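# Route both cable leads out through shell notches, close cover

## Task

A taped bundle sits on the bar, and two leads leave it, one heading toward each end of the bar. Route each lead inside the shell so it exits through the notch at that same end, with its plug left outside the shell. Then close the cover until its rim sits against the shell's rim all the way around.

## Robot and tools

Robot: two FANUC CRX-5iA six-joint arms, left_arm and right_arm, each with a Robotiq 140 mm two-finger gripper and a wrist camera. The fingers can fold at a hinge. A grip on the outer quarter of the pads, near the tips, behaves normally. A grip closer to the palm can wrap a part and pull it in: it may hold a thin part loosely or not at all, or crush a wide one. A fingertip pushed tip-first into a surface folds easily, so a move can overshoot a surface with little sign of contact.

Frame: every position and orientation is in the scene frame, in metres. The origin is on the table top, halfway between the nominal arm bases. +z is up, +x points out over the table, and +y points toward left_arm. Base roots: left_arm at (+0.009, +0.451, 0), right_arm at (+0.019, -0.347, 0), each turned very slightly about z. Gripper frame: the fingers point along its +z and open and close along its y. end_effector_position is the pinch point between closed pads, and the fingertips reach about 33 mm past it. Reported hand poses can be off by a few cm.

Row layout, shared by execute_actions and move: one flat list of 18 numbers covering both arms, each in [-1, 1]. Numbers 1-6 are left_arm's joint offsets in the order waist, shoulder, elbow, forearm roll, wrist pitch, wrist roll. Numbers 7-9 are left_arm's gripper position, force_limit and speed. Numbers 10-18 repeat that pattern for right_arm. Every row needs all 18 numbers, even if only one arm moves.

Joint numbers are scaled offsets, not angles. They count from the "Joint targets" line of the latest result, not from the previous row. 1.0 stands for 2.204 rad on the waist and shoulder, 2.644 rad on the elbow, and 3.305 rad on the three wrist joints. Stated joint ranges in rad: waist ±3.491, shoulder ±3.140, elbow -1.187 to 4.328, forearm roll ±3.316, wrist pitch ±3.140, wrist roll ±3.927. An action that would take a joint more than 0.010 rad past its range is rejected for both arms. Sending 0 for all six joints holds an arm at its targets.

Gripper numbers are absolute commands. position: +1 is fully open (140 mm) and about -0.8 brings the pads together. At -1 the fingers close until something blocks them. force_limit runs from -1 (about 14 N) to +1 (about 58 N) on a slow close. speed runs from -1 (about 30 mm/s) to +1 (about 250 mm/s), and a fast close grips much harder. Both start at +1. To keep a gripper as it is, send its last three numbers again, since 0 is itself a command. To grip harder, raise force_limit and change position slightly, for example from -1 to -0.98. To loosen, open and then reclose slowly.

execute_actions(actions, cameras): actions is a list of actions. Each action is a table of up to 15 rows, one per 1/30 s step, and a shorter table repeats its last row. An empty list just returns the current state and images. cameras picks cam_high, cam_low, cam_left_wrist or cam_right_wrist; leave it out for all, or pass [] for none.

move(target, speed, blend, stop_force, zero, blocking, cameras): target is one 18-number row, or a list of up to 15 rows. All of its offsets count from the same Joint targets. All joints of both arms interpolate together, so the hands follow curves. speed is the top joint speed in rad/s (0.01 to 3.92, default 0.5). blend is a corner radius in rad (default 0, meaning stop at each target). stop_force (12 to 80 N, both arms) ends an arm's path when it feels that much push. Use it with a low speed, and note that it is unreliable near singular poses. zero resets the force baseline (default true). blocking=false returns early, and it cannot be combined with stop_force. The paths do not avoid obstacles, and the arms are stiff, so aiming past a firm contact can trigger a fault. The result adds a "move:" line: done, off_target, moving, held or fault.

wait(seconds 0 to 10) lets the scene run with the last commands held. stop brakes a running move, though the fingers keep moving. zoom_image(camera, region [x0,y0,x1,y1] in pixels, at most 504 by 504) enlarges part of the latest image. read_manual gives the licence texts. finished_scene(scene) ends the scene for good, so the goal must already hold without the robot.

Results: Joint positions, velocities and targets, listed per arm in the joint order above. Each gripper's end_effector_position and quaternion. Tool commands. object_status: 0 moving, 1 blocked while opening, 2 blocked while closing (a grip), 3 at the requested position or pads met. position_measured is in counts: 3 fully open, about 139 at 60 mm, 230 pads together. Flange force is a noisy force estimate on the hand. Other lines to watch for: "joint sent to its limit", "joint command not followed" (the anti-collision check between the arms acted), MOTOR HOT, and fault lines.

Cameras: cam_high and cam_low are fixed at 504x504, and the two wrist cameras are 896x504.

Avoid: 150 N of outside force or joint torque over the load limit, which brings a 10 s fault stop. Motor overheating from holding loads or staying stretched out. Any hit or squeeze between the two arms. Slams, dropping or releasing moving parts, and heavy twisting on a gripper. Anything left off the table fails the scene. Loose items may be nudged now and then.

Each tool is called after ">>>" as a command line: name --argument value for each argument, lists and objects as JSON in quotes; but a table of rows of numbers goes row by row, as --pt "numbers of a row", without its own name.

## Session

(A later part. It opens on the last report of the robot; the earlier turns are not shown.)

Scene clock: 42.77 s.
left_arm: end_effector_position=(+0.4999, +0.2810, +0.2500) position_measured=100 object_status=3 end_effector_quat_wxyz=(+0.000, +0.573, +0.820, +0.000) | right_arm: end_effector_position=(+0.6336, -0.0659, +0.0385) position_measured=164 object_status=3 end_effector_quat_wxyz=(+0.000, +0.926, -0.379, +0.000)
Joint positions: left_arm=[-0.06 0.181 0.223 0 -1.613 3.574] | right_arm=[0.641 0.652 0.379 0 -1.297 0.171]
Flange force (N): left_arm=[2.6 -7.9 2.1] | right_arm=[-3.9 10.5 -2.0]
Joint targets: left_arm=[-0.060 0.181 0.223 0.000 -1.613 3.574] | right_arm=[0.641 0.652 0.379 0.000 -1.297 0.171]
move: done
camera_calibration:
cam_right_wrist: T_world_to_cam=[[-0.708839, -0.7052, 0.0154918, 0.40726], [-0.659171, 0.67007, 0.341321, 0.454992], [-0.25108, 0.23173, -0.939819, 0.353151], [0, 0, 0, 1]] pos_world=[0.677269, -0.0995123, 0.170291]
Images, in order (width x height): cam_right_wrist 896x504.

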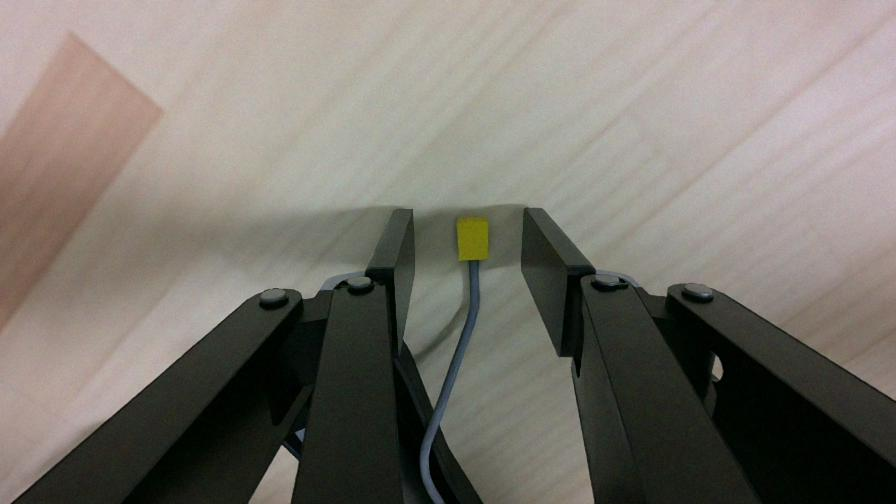

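>>> move --target '[0,0,0,0,0,0,0.229,-1,0,0,0,0,0,0,0,-1,-1,-1]' --cameras '[]'

>>> wait --seconds 0.5 --cameras '["cam_right_wrist"]'

>>> move --pt "0 0 0 0 0 0 0.229 -1 0 0.0135 -0.008 0.0346 0 -0.0332 0.057 -1 -1 -1" --pt "0 0 0 0 0 0 0.229 -1 0 0.0227 0.0368 0.1224 0 -0.0736 0.1196 -1 -1 -1" --speed 0.3 --blend '[0.03,0]' --cameras '["cam_right_wrist"]'

>>> zoom_image --camera "cam_right_wrist" --region '[330, 170, 600, 400]'

Scene clock: 46.33 s.
left_arm: end_effector_position=(+0.4999, +0.2810, +0.2500) position_measured=100 object_status=3 end_effector_quat_wxyz=(+0.000, +0.573, +0.820, +0.000) | right_arm: end_effector_position=(+0.6336, -0.0659, +0.0384) position_measured=213 object_status=0 end_effector_quat_wxyz=(+0.000, +0.926, -0.379, +0.000)
Joint positions: left_arm=[-0.06 0.181 0.223 0 -1.613 3.574] | right_arm=[0.641 0.652 0.379 0 -1.297 0.171]
Flange force (N): left_arm=[2.7 -7.6 1.8] | right_arm=[-4.1 9.7 -6.3]
Joint targets: left_arm=[-0.060 0.181 0.223 0.000 -1.613 3.574] | right_arm=[0.641 0.652 0.379 0.000 -1.297 0.171]
move: done
No camera images: "cameras" was empty.

Scene clock: 46.83 s.
left_arm: end_effector_position=(+0.4999, +0.2810, +0.2500) position_measured=100 object_status=3 end_effector_quat_wxyz=(+0.000, +0.573, +0.820, +0.000) | right_arm: end_effector_position=(+0.6336, -0.0659, +0.0384) position_measured=213 object_status=2 end_effector_quat_wxyz=(+0.000, +0.926, -0.379, +0.000)
Joint positions: left_arm=[-0.06 0.181 0.223 0 -1.613 3.574] | right_arm=[0.641 0.652 0.379 0 -1.297 0.171]
Flange force (N): left_arm=[3.0 -8.0 2.0] | right_arm=[-4.3 10.2 -6.5]
Joint targets: left_arm=[-0.060 0.181 0.223 0.000 -1.613 3.574] | right_arm=[0.641 0.652 0.379 0.000 -1.297 0.171]
Tool commands: left_gripper/position=+0.229 left_gripper/force_limit=-1.0 left_gripper/speed=+0.0 right_gripper/position=-1.0 right_gripper/force_limit=-1.0 right_gripper/speed=-1.0
wait: 0.50 s; at rest by 0.17 s
camera_calibration:
cam_right_wrist: T_world_to_cam=[[-0.70882, -0.705217, 0.0155585, 0.407235], [-0.659155, 0.670054, 0.341383, 0.454969], [-0.251174, 0.231724, -0.939796, 0.35321], [0, 0, 0, 1]] pos_world=[0.677269, -0.0995123, 0.170291]
Images, in order (width x height): cam_right_wrist 896x504.

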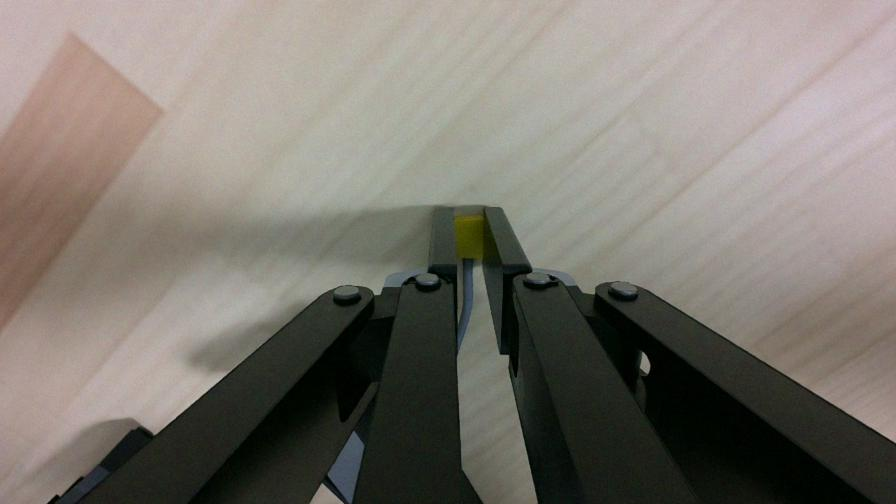

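Scene clock: 48.57 s.
left_arm: end_effector_position=(+0.4999, +0.2810, +0.2500) position_measured=100 object_status=3 end_effector_quat_wxyz=(+0.000, +0.573, +0.820, +0.000) | right_arm: end_effector_position=(+0.6508, -0.0099, +0.1200) position_measured=213 object_status=2 end_effector_quat_wxyz=(+0.000, +0.986, -0.165, +0.000)
Joint positions: left_arm=[-0.06 0.181 0.223 0 -1.613 3.574] | right_arm=[0.691 0.733 0.703 0 -1.541 0.567]
Flange force (N): left_arm=[3.0 -8.2 2.0] | right_arm=[-10.1 10.6 1.1]
Joint targets: left_arm=[-0.060 0.181 0.223 0.000 -1.613 3.574] | right_arm=[0.691 0.733 0.703 0.000 -1.541 0.567]
move: done
camera_calibration:
cam_right_wrist: T_world_to_cam=[[-0.335817, -0.941789, 0.0161409, 0.212454], [-0.883435, 0.320861, 0.341455, 0.543443], [-0.326757, 0.100407, -0.93976, 0.469144], [0, 0, 0, 1]] pos_world=[0.704738, -0.0213887, 0.251892]
Images, in order (width x height): cam_right_wrist 896x504.

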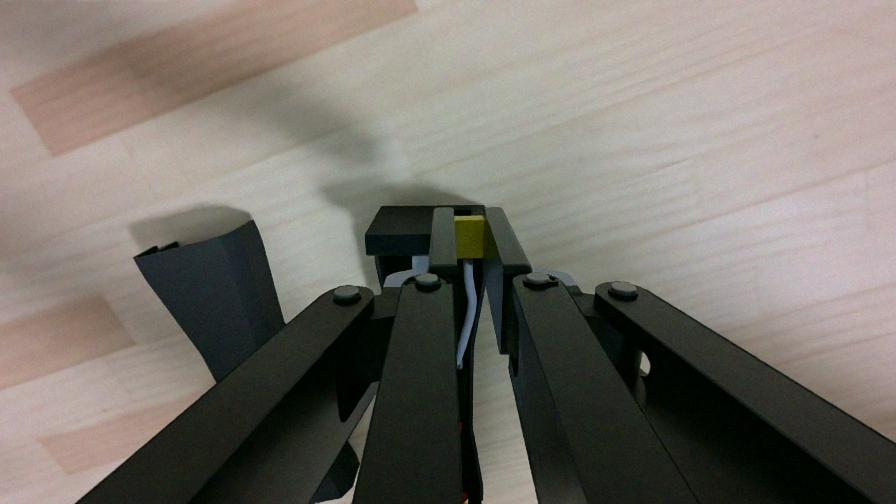

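Scaled by 1.867 from the camera's 896x504 image, which has a finer 1280x720 frame.

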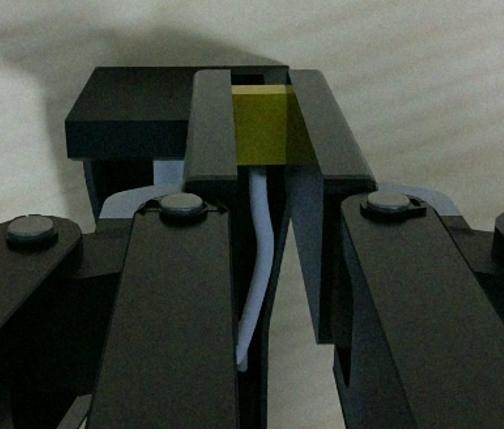

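>>> move --pt "0 0 0 0 0 0 0.229 -1 0 -0.007 0.0174 -0.0005 0 0.012 0.0044 -1 -1 -1" --pt "0 0 0 0 0 0 0.229 -1 0 -0.0113 0.0296 -0.0099 0 0.0278 0.0073 -1 -1 -1" --speed 0.15 --blend '[0.01,0]' --cameras '["cam_right_wrist","cam_low"]'

>>> zoom_image --camera "cam_right_wrist" --region '[330, 170, 600, 400]'

>>> zoom_image --camera "cam_low" --region '[170, 270, 250, 320]'

Scene clock: 51.97 s.
left_arm: end_effector_position=(+0.4999, +0.2810, +0.2500) position_measured=100 object_status=3 end_effector_quat_wxyz=(+0.000, +0.573, +0.820, +0.000) | right_arm: end_effector_position=(+0.6722, -0.0158, +0.0624) position_measured=213 object_status=2 end_effector_quat_wxyz=(+0.000, +0.986, -0.165, +0.000)
Joint positions: left_arm=[-0.06 0.181 0.223 0 -1.613 3.574] | right_arm=[0.666 0.798 0.677 0 -1.449 0.591]
Flange force (N): left_arm=[2.4 -7.4 1.7] | right_arm=[-9.3 9.9 -0.8]
Joint targets: left_arm=[-0.060 0.181 0.223 0.000 -1.613 3.574] | right_arm=[0.666 0.798 0.677 0.000 -1.449 0.591]
move: done
camera_calibration:
cam_right_wrist: T_world_to_cam=[[-0.336588, -0.941522, 0.0156539, 0.215549], [-0.883323, 0.321455, 0.341186, 0.583874], [-0.326266, 0.101012, -0.939866, 0.422162], [0, 0, 0, 1]] pos_world=[0.726038, -0.0273886, 0.194191]
Images, in order (width x height): cam_low 504x504, cam_right_wrist 896x504.

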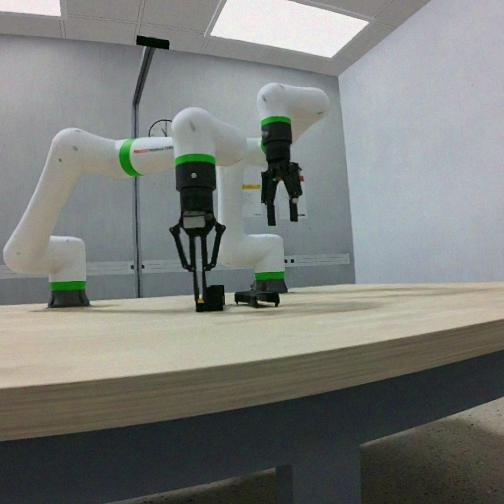

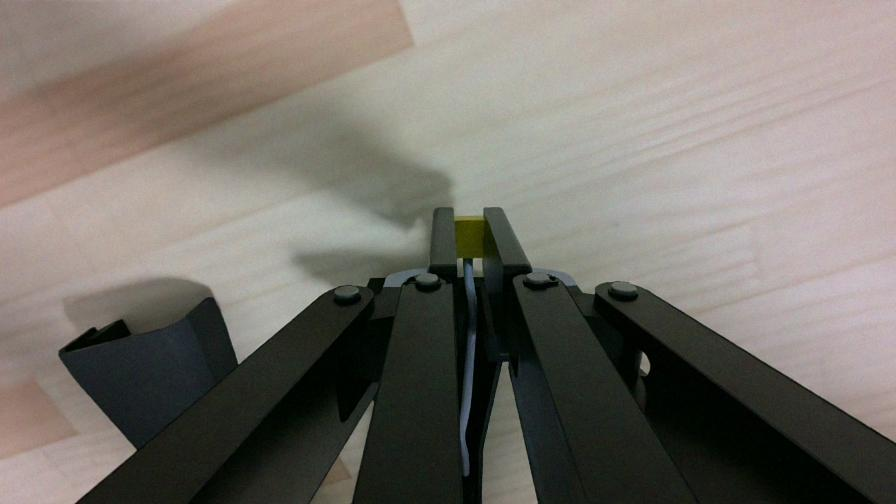

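Scaled by 1.867 from the camera's 896x504 image, which has a finer 1280x720 frame.

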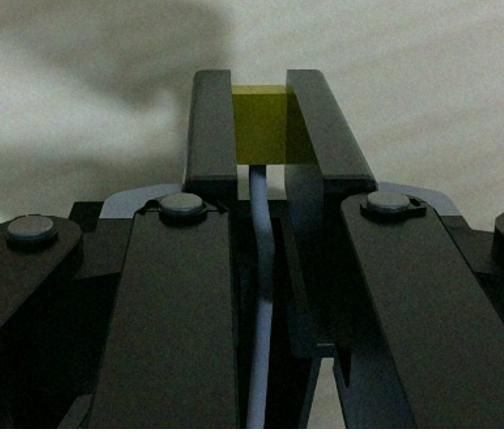

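Scaled by 6.300 from the camera's 504x504 image, which has a finer 720x720 frame.

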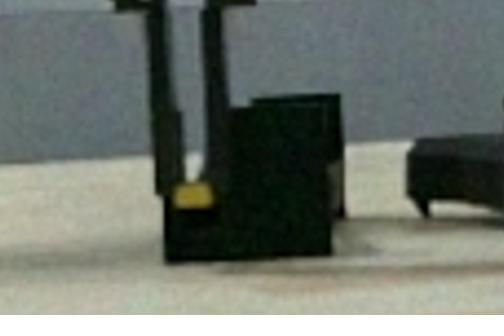

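>>> move --target '[0,0,0,0,0,0,0.229,-1,0,-0.0025,0.0096,-0.0072,0,0.0119,0.0018,-1,-1,-1]' --speed 0.08 --cameras '["cam_right_wrist"]'

>>> zoom_image --camera "cam_right_wrist" --region '[330, 170, 600, 400]'

Scene clock: 53.60 s.
left_arm: end_effector_position=(+0.4999, +0.2810, +0.2500) position_measured=100 object_status=3 end_effector_quat_wxyz=(+0.000, +0.573, +0.820, +0.000) | right_arm: end_effector_position=(+0.6766, -0.0175, +0.0390) position_measured=213 object_status=2 end_effector_quat_wxyz=(+0.000, +0.986, -0.165, +0.000)
Joint positions: left_arm=[-0.06 0.181 0.223 0 -1.613 3.574] | right_arm=[0.661 0.82 0.658 0 -1.409 0.597]
Flange force (N): left_arm=[3.0 -8.1 1.9] | right_arm=[-11.8 10.5 -2.3]
Joint targets: left_arm=[-0.060 0.181 0.223 0.000 -1.613 3.574] | right_arm=[0.661 0.820 0.658 0.000 -1.409 0.597]
move: done
camera_calibration:
cam_right_wrist: T_world_to_cam=[[-0.336154, -0.941663, 0.0164433, 0.215561], [-0.883226, 0.321259, 0.34162, 0.596165], [-0.326974, 0.100314, -0.939694, 0.402257], [0, 0, 0, 1]] pos_world=[0.730537, -0.0288891, 0.170792]
Images, in order (width x height): cam_right_wrist 896x504.

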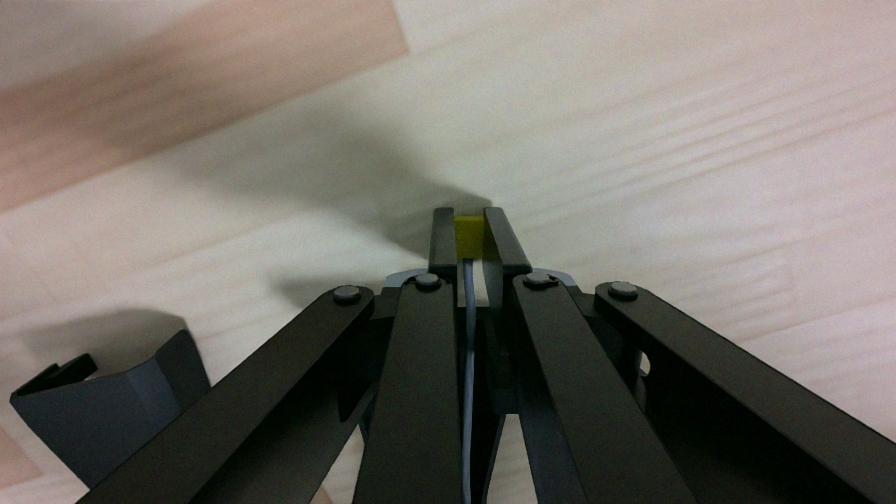

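Scaled by 1.867 from the camera's 896x504 image, which has a finer 1280x720 frame.

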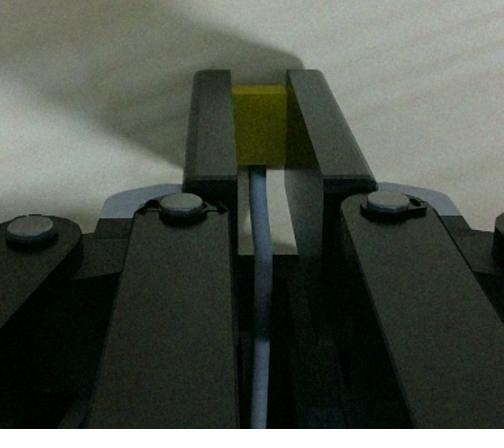

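>>> move --target '[0,0,0,0,0,0,0.229,-1,0,0,0,0,0,0,0,-0.4,-1,-1]' --cameras '["cam_right_wrist"]'

>>> move --target '[0,0,0,0,0,0,0.229,-1,0,0,-0.0077,0.079,0,-0.0681,0,-0.4,-1,-1]' --speed 0.2 --cameras '["cam_right_wrist", "cam_low", "cam_high"]'

>>> zoom_image --camera "cam_right_wrist" --region '[400, 170, 560, 330]'

>>> zoom_image --camera "cam_right_wrist" --region '[400, 320, 580, 504]'

Scene clock: 59.90 s.
left_arm: end_effector_position=(+0.4999, +0.2810, +0.2500) position_measured=100 object_status=3 end_effector_quat_wxyz=(+0.000, +0.573, +0.820, +0.000) | right_arm: end_effector_position=(+0.6766, -0.0175, +0.0389) position_measured=179 object_status=0 end_effector_quat_wxyz=(+0.000, +0.986, -0.165, +0.000)
Joint positions: left_arm=[-0.06 0.181 0.223 0 -1.613 3.574] | right_arm=[0.661 0.82 0.658 0 -1.409 0.597]
Flange force (N): left_arm=[3.3 -8.4 2.3] | right_arm=[-10.4 10.5 -1.3]
Joint targets: left_arm=[-0.060 0.181 0.223 0.000 -1.613 3.574] | right_arm=[0.661 0.820 0.658 0.000 -1.409 0.597]
move: done
camera_calibration:
cam_right_wrist: T_world_to_cam=[[-0.336154, -0.941663, 0.0164433, 0.215561], [-0.883226, 0.321259, 0.34162, 0.596165], [-0.326974, 0.100314, -0.939694, 0.402257], [0, 0, 0, 1]] pos_world=[0.730537, -0.0288891, 0.170792]
Images, in order (width x height): cam_right_wrist 896x504.

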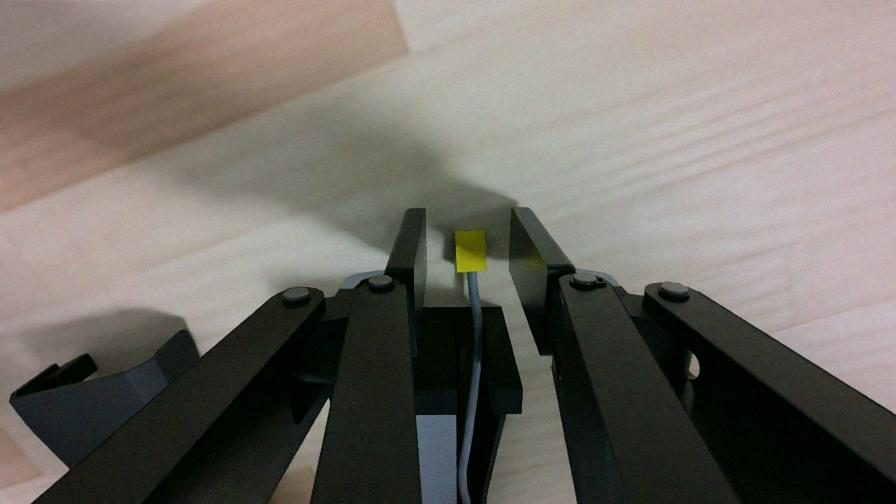

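Scene clock: 61.33 s.
left_arm: end_effector_position=(+0.4999, +0.2810, +0.2500) position_measured=100 object_status=3 end_effector_quat_wxyz=(+0.000, +0.573, +0.820, +0.000) | right_arm: end_effector_position=(+0.6768, -0.0174, +0.1408) position_measured=179 object_status=3 end_effector_quat_wxyz=(+0.000, +0.986, -0.165, +0.000)
Joint positions: left_arm=[-0.06 0.181 0.223 0 -1.613 3.574] | right_arm=[0.661 0.803 0.867 0 -1.634 0.597]
Flange force (N): left_arm=[2.6 -7.6 1.9] | right_arm=[-11.2 11.3 1.3]
Joint targets: left_arm=[-0.060 0.181 0.223 0.000 -1.613 3.574] | right_arm=[0.661 0.803 0.867 0.000 -1.634 0.597]
move: done
camera_calibration:
cam_right_wrist: T_world_to_cam=[[-0.336123, -0.941686, 0.0158123, 0.214068], [-0.883465, 0.32107, 0.34118, 0.561732], [-0.326361, 0.100709, -0.939865, 0.497655], [0, 0, 0, 1]] pos_world=[0.730638, -0.0288885, 0.272692]
Images, in order (width x height): cam_high 504x504, cam_low 504x504, cam_right_wrist 896x504.

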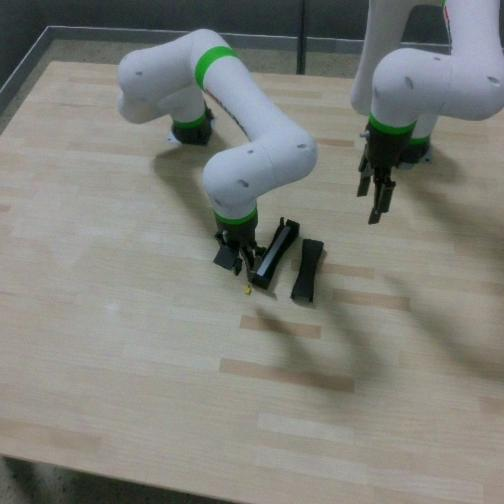

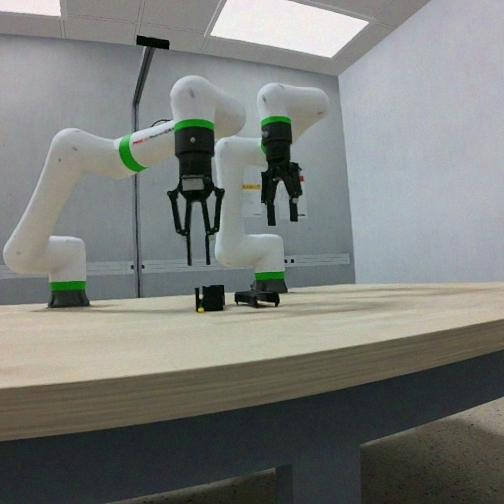

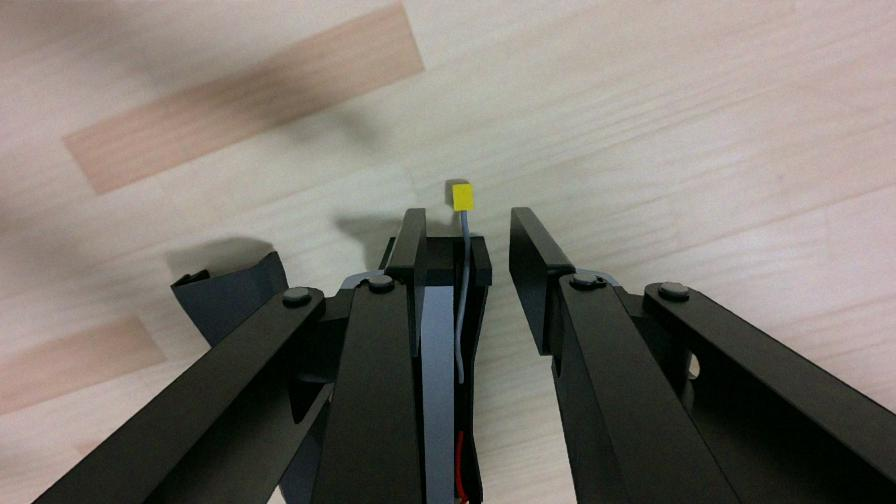

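Scaled by 3.150 from the camera's 896x504 image, which has a finer 1280x720 frame.

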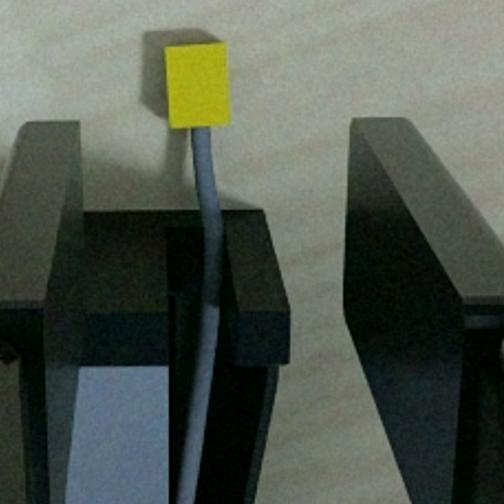

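Scaled by 2.739 from the camera's 896x504 image, which has a finer 1280x720 frame.

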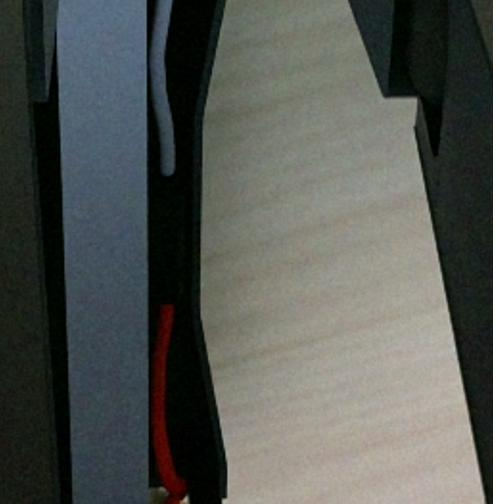

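>>> move --pt "0 0 0 0 0 0 0.229 -1 0 0.0646 -0.5893 -0.6349 0 0.3523 -0.656 1 -1 0" --pt "-0.0942 0.1612 0.0647 0 0.0558 -0.5412 0.229 -1 0 0.0646 -0.5893 -0.6349 0 0.3523 -0.656 1 -1 0" --speed '[1.2,0.8]' --blend '[0.15,0]'

>>> zoom_image --camera "cam_left_wrist" --region '[400, 0, 700, 300]'

>>> zoom_image --camera "cam_right_wrist" --region '[200, 50, 700, 350]'

Scene clock: 66.87 s.
left_arm: end_effector_position=(+0.5807, +0.1459, +0.1203) position_measured=100 object_status=3 end_effector_quat_wxyz=(+0.000, +0.999, -0.037, +0.000) | right_arm: end_effector_position=(+0.4403, -0.1103, +0.1595) position_measured=3 object_status=3 end_effector_quat_wxyz=(+0.353, -0.353, +0.854, +0.147)
Joint positions: left_arm=[-0.268 0.536 0.394 0 -1.429 1.785] | right_arm=[0.803 -0.496 -0.812 0 -0.47 -1.572]
Flange force (N): left_arm=[-8.8 -1.4 0.3] | right_arm=no reading
Joint targets: left_arm=[-0.268 0.536 0.394 0.000 -1.429 1.785] | right_arm=[0.803 -0.496 -0.812 0.000 -0.470 -1.572]
move: done
camera_calibration:
cam_left_wrist: T_world_to_cam=[[-0.0587417, -0.998268, -0.00310274, 0.189536], [-0.940471, 0.0542979, 0.335508, 0.502431], [-0.334758, 0.0226263, -0.942032, 0.447211], [0, 0, 0, 1]] pos_world=[0.633364, 0.151808, 0.253306]
cam_right_wrist: T_world_to_cam=[[-0.708633, 0.705275, 0.0206205, 0.391748], [0.312354, 0.287368, 0.905458, -0.244015], [0.632672, 0.648079, -0.423934, 0.00313266], [0, 0, 0, 1]] pos_world=[0.351842, -0.208198, 0.214195]

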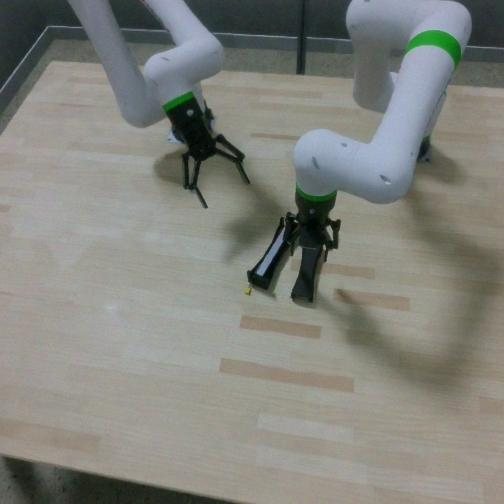

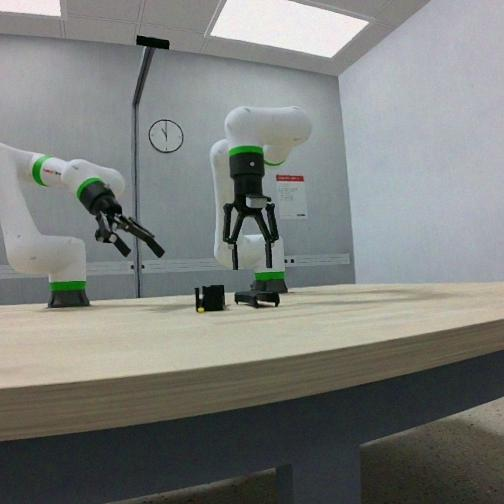

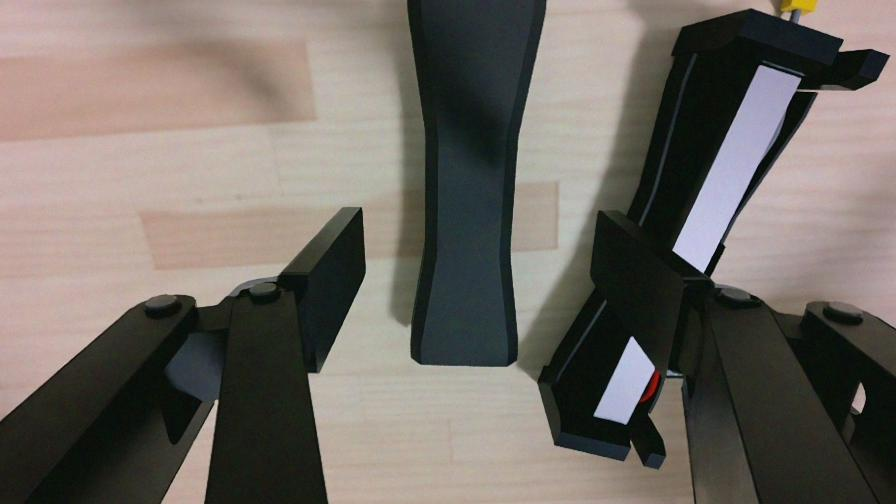

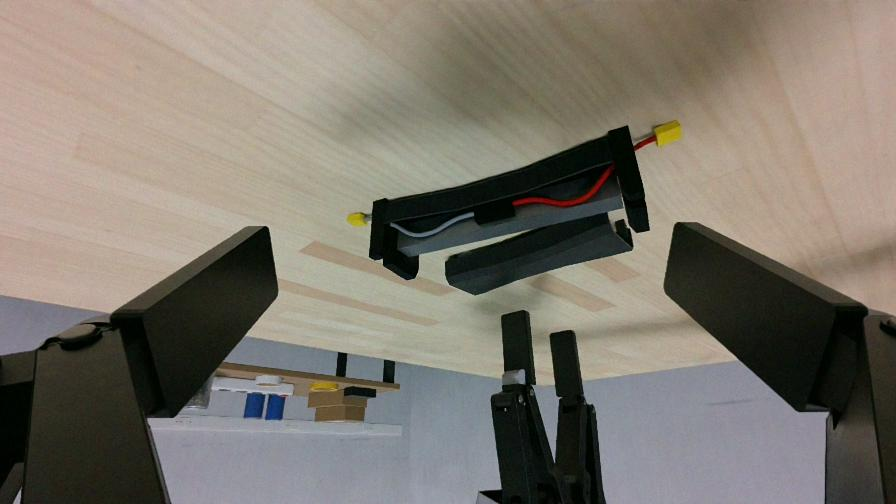

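Scaled by 1.680 from the camera's 896x504 image, which has a finer 1280x720 frame.

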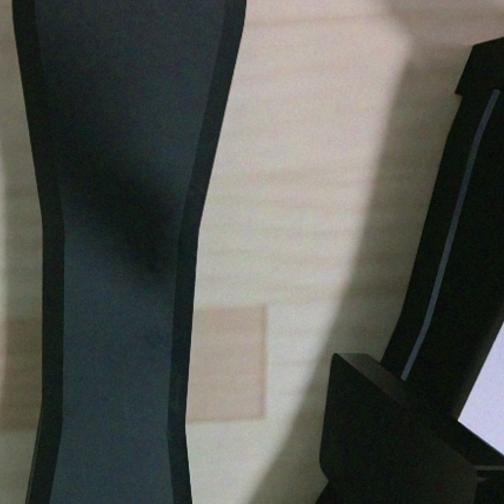

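Scaled by 1.008 from the camera's 896x504 image, which has a finer 1280x720 frame.

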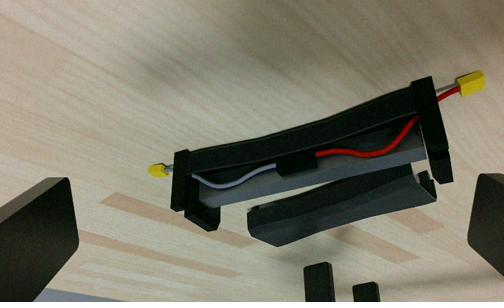

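>>> move --pt "0 0.0196 -0.0435 0 0.0479 0 0.229 -1 0 0 0 0 0 0 0 1 -1 0" --pt "0 0.0196 -0.0435 0 0.0479 0 -1 -1 -1 0 0 0 0 0 0 1 -1 0" --speed 0.2 --cameras '["cam_left_wrist","cam_right_wrist"]'

>>> wait --seconds 0.7 --cameras '["cam_left_wrist"]'

Scene clock: 71.07 s.
left_arm: end_effector_position=(+0.5808, +0.1458, +0.0446) position_measured=160 object_status=0 end_effector_quat_wxyz=(+0.000, +0.999, -0.037, +0.000) | right_arm: end_effector_position=(+0.4403, -0.1103, +0.1595) position_measured=3 object_status=3 end_effector_quat_wxyz=(+0.353, -0.353, +0.854, +0.147)
Joint positions: left_arm=[-0.268 0.579 0.279 0 -1.271 1.785] | right_arm=[0.803 -0.496 -0.812 0 -0.47 -1.572]
Flange force (N): left_arm=[-9.3 -1.6 -7.0] | right_arm=no reading
Joint targets: left_arm=[-0.268 0.579 0.279 0.000 -1.271 1.785] | right_arm=[0.803 -0.496 -0.812 0.000 -0.470 -1.572]
move: done
camera_calibration:
cam_left_wrist: T_world_to_cam=[[-0.0587407, -0.998268, -0.0031031, 0.189307], [-0.940471, 0.0542968, 0.335508, 0.527924], [-0.334758, 0.0226263, -0.942032, 0.375933], [0, 0, 0, 1]] pos_world=[0.633464, 0.151808, 0.177606]
cam_right_wrist: T_world_to_cam=[[-0.708589, 0.705321, 0.0205903, 0.391748], [0.312334, 0.287348, 0.905472, -0.244014], [0.632731, 0.648038, -0.423907, 0.00309739], [0, 0, 0, 1]] pos_world=[0.351843, -0.208198, 0.214195]
Images, in order (width x height): cam_left_wrist 896x504, cam_right_wrist 896x504.

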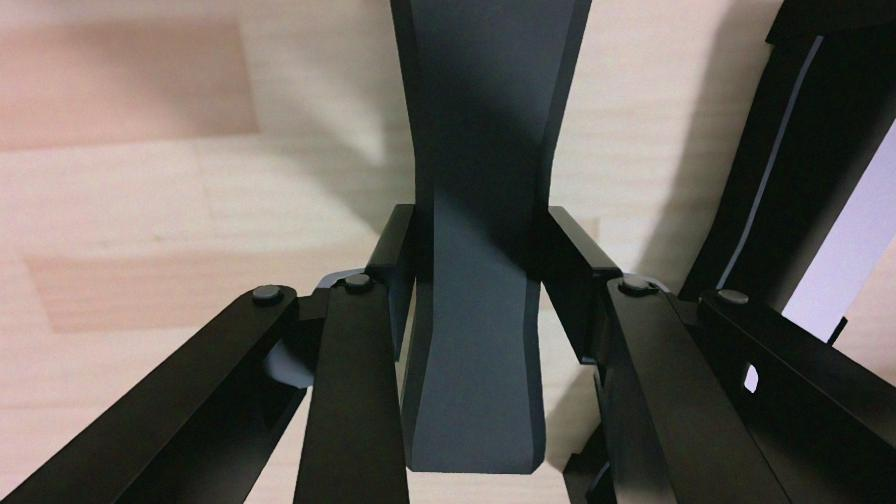

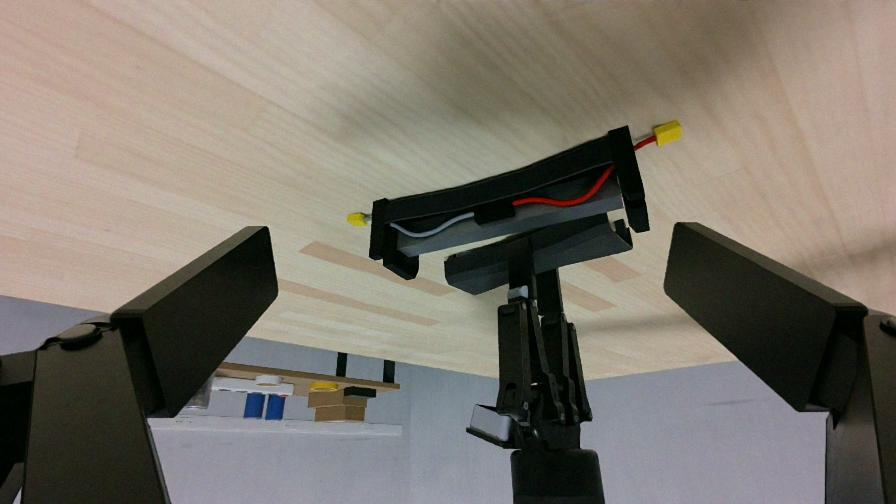

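Scene clock: 71.77 s.
left_arm: end_effector_position=(+0.5808, +0.1458, +0.0446) position_measured=160 object_status=2 end_effector_quat_wxyz=(+0.000, +0.999, -0.037, +0.000) | right_arm: end_effector_position=(+0.4403, -0.1103, +0.1595) position_measured=3 object_status=3 end_effector_quat_wxyz=(+0.353, -0.353, +0.854, +0.147)
Joint positions: left_arm=[-0.268 0.579 0.279 0 -1.271 1.785] | right_arm=[0.803 -0.496 -0.812 0 -0.47 -1.572]
Flange force (N): left_arm=[-8.9 -1.5 -6.7] | right_arm=no reading
Joint targets: left_arm=[-0.268 0.579 0.279 0.000 -1.271 1.785] | right_arm=[0.803 -0.496 -0.812 0.000 -0.470 -1.572]
Tool commands: left_gripper/position=-1.0 left_gripper/force_limit=-1.0 left_gripper/speed=-1.0 right_gripper/position=+1.0 right_gripper/force_limit=-1.0 right_gripper/speed=+0.0
wait: 0.70 s; at rest by 0.17 s
camera_calibration:
cam_left_wrist: T_world_to_cam=[[-0.0587407, -0.998268, -0.0031031, 0.189307], [-0.940471, 0.0542968, 0.335508, 0.527924], [-0.334758, 0.0226263, -0.942032, 0.375933], [0, 0, 0, 1]] pos_world=[0.633464, 0.151808, 0.177606]
Images, in order (width x height): cam_left_wrist 896x504.

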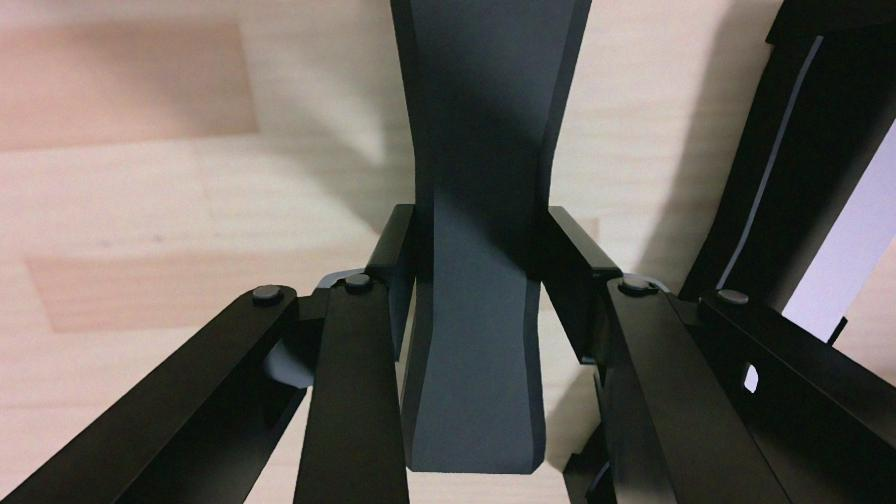

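>>> zoom_image --camera "cam_left_wrist" --region '[380, 0, 600, 210]'

>>> zoom_image --camera "cam_left_wrist" --region '[380, 280, 600, 490]'

Scaled by 2.291 from the camera's 896x504 image, which has a finer 1280x720 frame.

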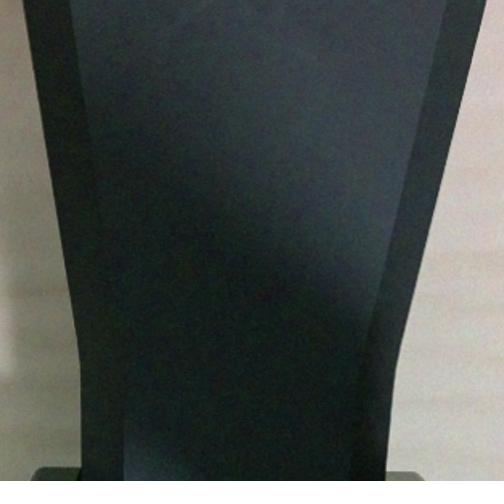

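Scaled by 2.291 from the camera's 896x504 image, which has a finer 1280x720 frame.

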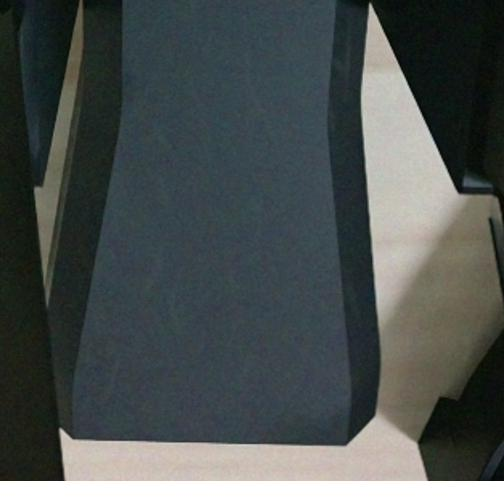

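>>> move --pt "0 -0.0224 0.0575 0 -0.0609 0 -1 -1 -1 0 0 0 0 0 0 1 -1 0" --pt "-0.0789 0.0069 0.0944 0 -0.0709 -0.0248 -1 -1 -1 0 0 0 0 0 0 1 -1 0" --pt "-0.0789 0.0117 0.0691 0 -0.0474 -0.0248 -1 -1 -1 0 0 0 0 0 0 1 -1 0" --speed '[0.25,0.25,0.15]' --blend '[0.02,0.01,0]'

>>> zoom_image --camera "cam_right_wrist" --region '[340, 100, 700, 320]'

>>> zoom_image --camera "cam_low" --region '[180, 255, 240, 315]'

>>> zoom_image --camera "cam_right_wrist" --region '[560, 110, 680, 250]'

>>> zoom_image --camera "cam_right_wrist" --region '[350, 170, 470, 310]'

Scene clock: 78.97 s.
left_arm: end_effector_position=(+0.5405, +0.0409, +0.1044) position_measured=160 object_status=2 end_effector_quat_wxyz=(+0.000, +0.986, -0.164, +0.000) | right_arm: end_effector_position=(+0.4403, -0.1103, +0.1595) position_measured=3 object_status=3 end_effector_quat_wxyz=(+0.353, -0.353, +0.854, +0.147)
Joint positions: left_arm=[-0.442 0.605 0.462 0 -1.427 1.703] | right_arm=[0.803 -0.496 -0.812 0 -0.47 -1.572]
Flange force (N): left_arm=[-10.1 -0.8 0.6] | right_arm=no reading
Joint targets: left_arm=[-0.442 0.605 0.462 0.000 -1.427 1.703] | right_arm=[0.803 -0.496 -0.812 0.000 -0.470 -1.572]
move: done
camera_calibration:
cam_left_wrist: T_world_to_cam=[[-0.309441, -0.950914, -0.00303083, 0.215936], [-0.896197, 0.290567, 0.335263, 0.442051], [-0.317925, 0.10646, -0.94212, 0.408711], [0, 0, 0, 1]] pos_world=[0.592924, 0.0333802, 0.237506]
cam_right_wrist: T_world_to_cam=[[-0.708589, 0.705321, 0.0205903, 0.391748], [0.312334, 0.287348, 0.905472, -0.244014], [0.632731, 0.648038, -0.423907, 0.00309739], [0, 0, 0, 1]] pos_world=[0.351843, -0.208198, 0.214195]

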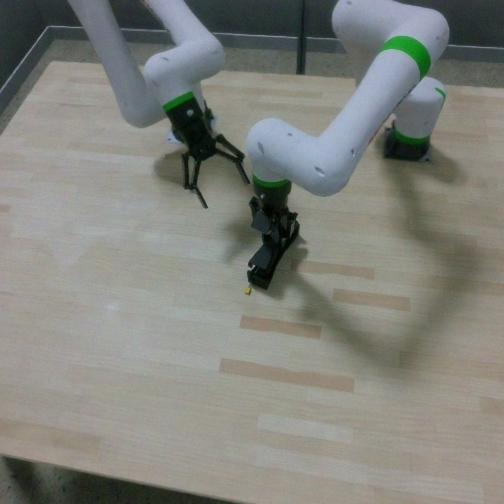

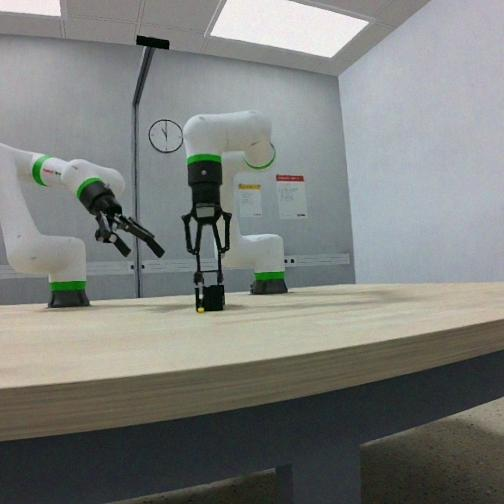

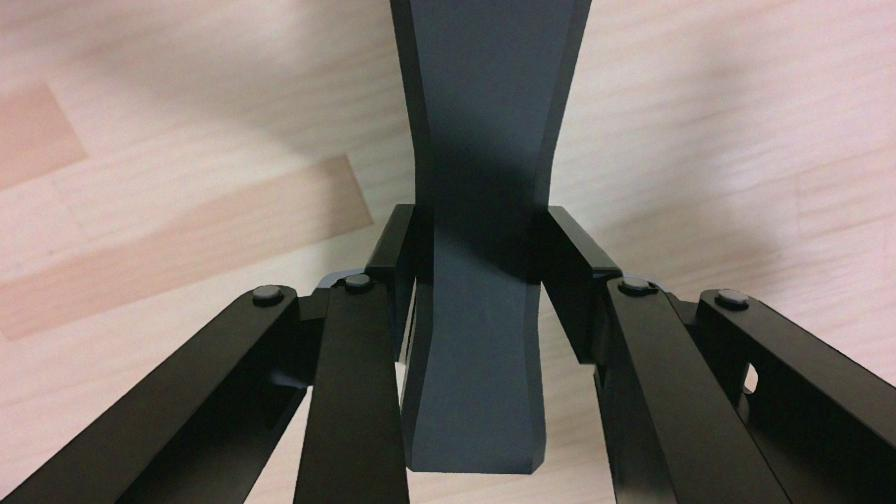

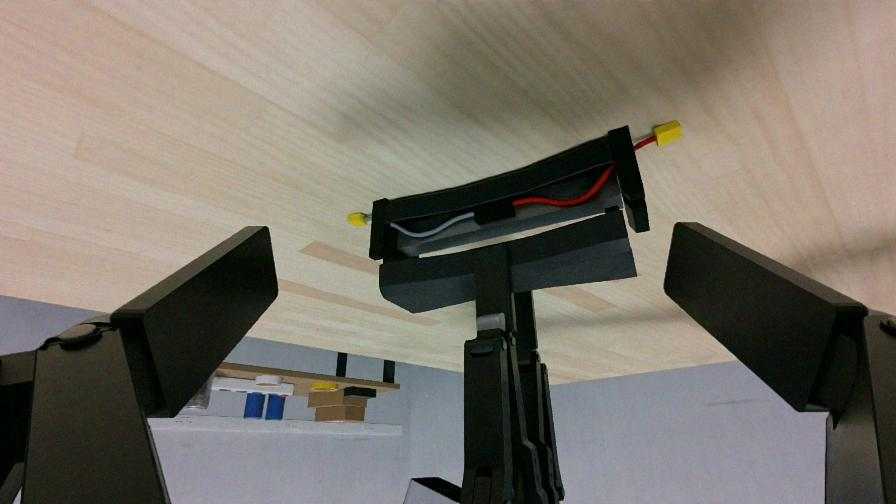

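Scaled by 1.400 from the camera's 896x504 image, which has a finer 1280x720 frame.

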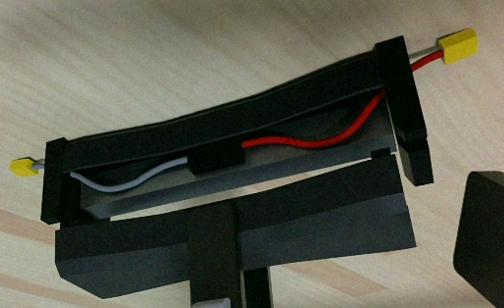

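Scaled by 8.400 from the camera's 504x504 image, which has a finer 720x720 frame.

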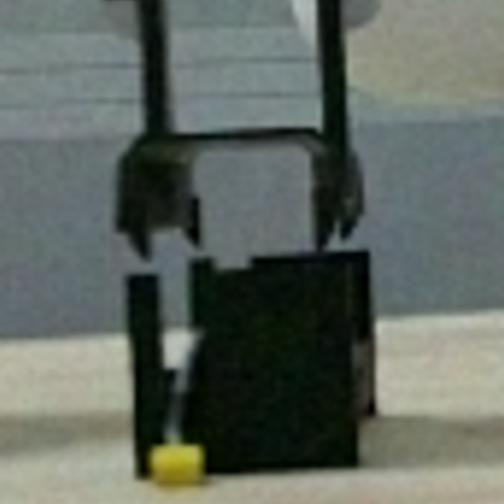

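Scaled by 3.600 from the camera's 896x504 image, which has a finer 1280x720 frame.

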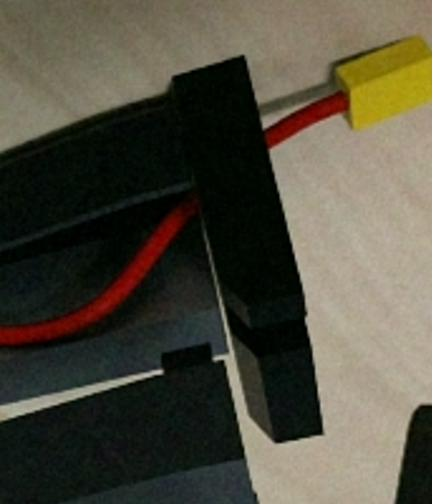

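Scaled by 3.600 from the camera's 896x504 image, which has a finer 1280x720 frame.

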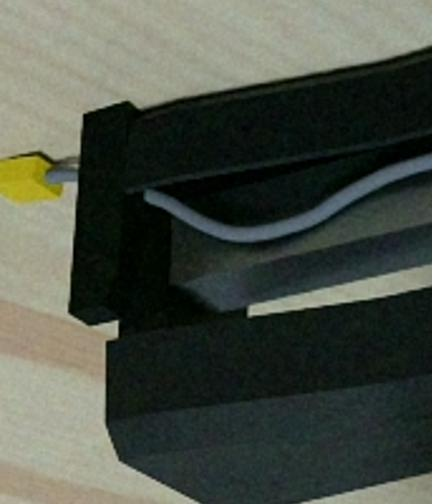

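>>> zoom_image --camera "cam_right_wrist" --region '[362, 190, 432, 300]'

>>> zoom_image --camera "cam_right_wrist" --region '[590, 120, 660, 250]'

>>> zoom_image --camera "cam_left_wrist" --region '[390, 400, 560, 504]'

>>> zoom_image --camera "cam_high" --region '[240, 210, 305, 295]'

Scaled by 4.582 from the camera's 896x504 image, which has a finer 1280x720 frame.

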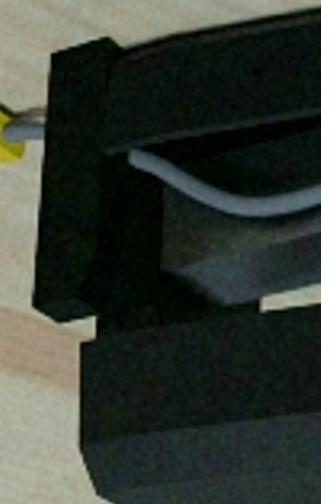

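Scaled by 3.877 from the camera's 896x504 image, which has a finer 1280x720 frame.

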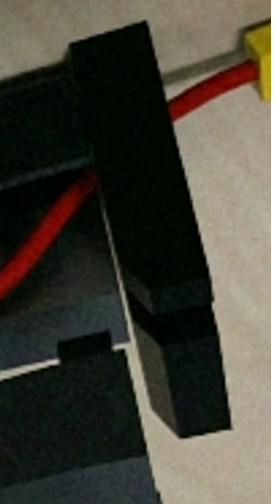

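Scaled by 2.965 from the camera's 896x504 image, which has a finer 1280x720 frame.

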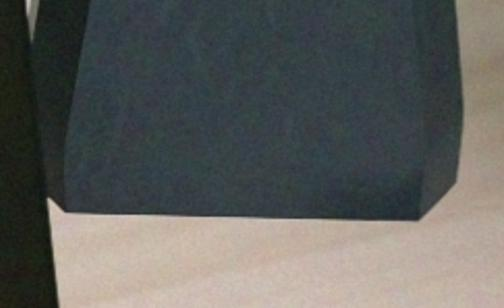

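Scaled by 5.929 from the camera's 504x504 image, which has a finer 720x720 frame.

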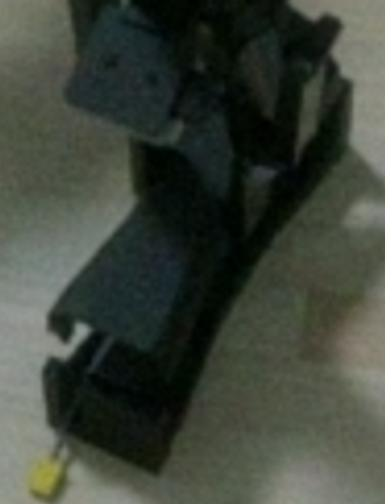

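>>> zoom_image --camera "cam_low" --region '[190, 268, 230, 314]'

Scaled by 10.957 from the camera's 504x504 image, which has a finer 720x720 frame.

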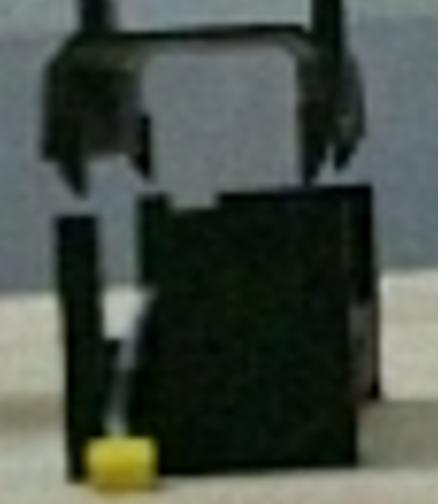

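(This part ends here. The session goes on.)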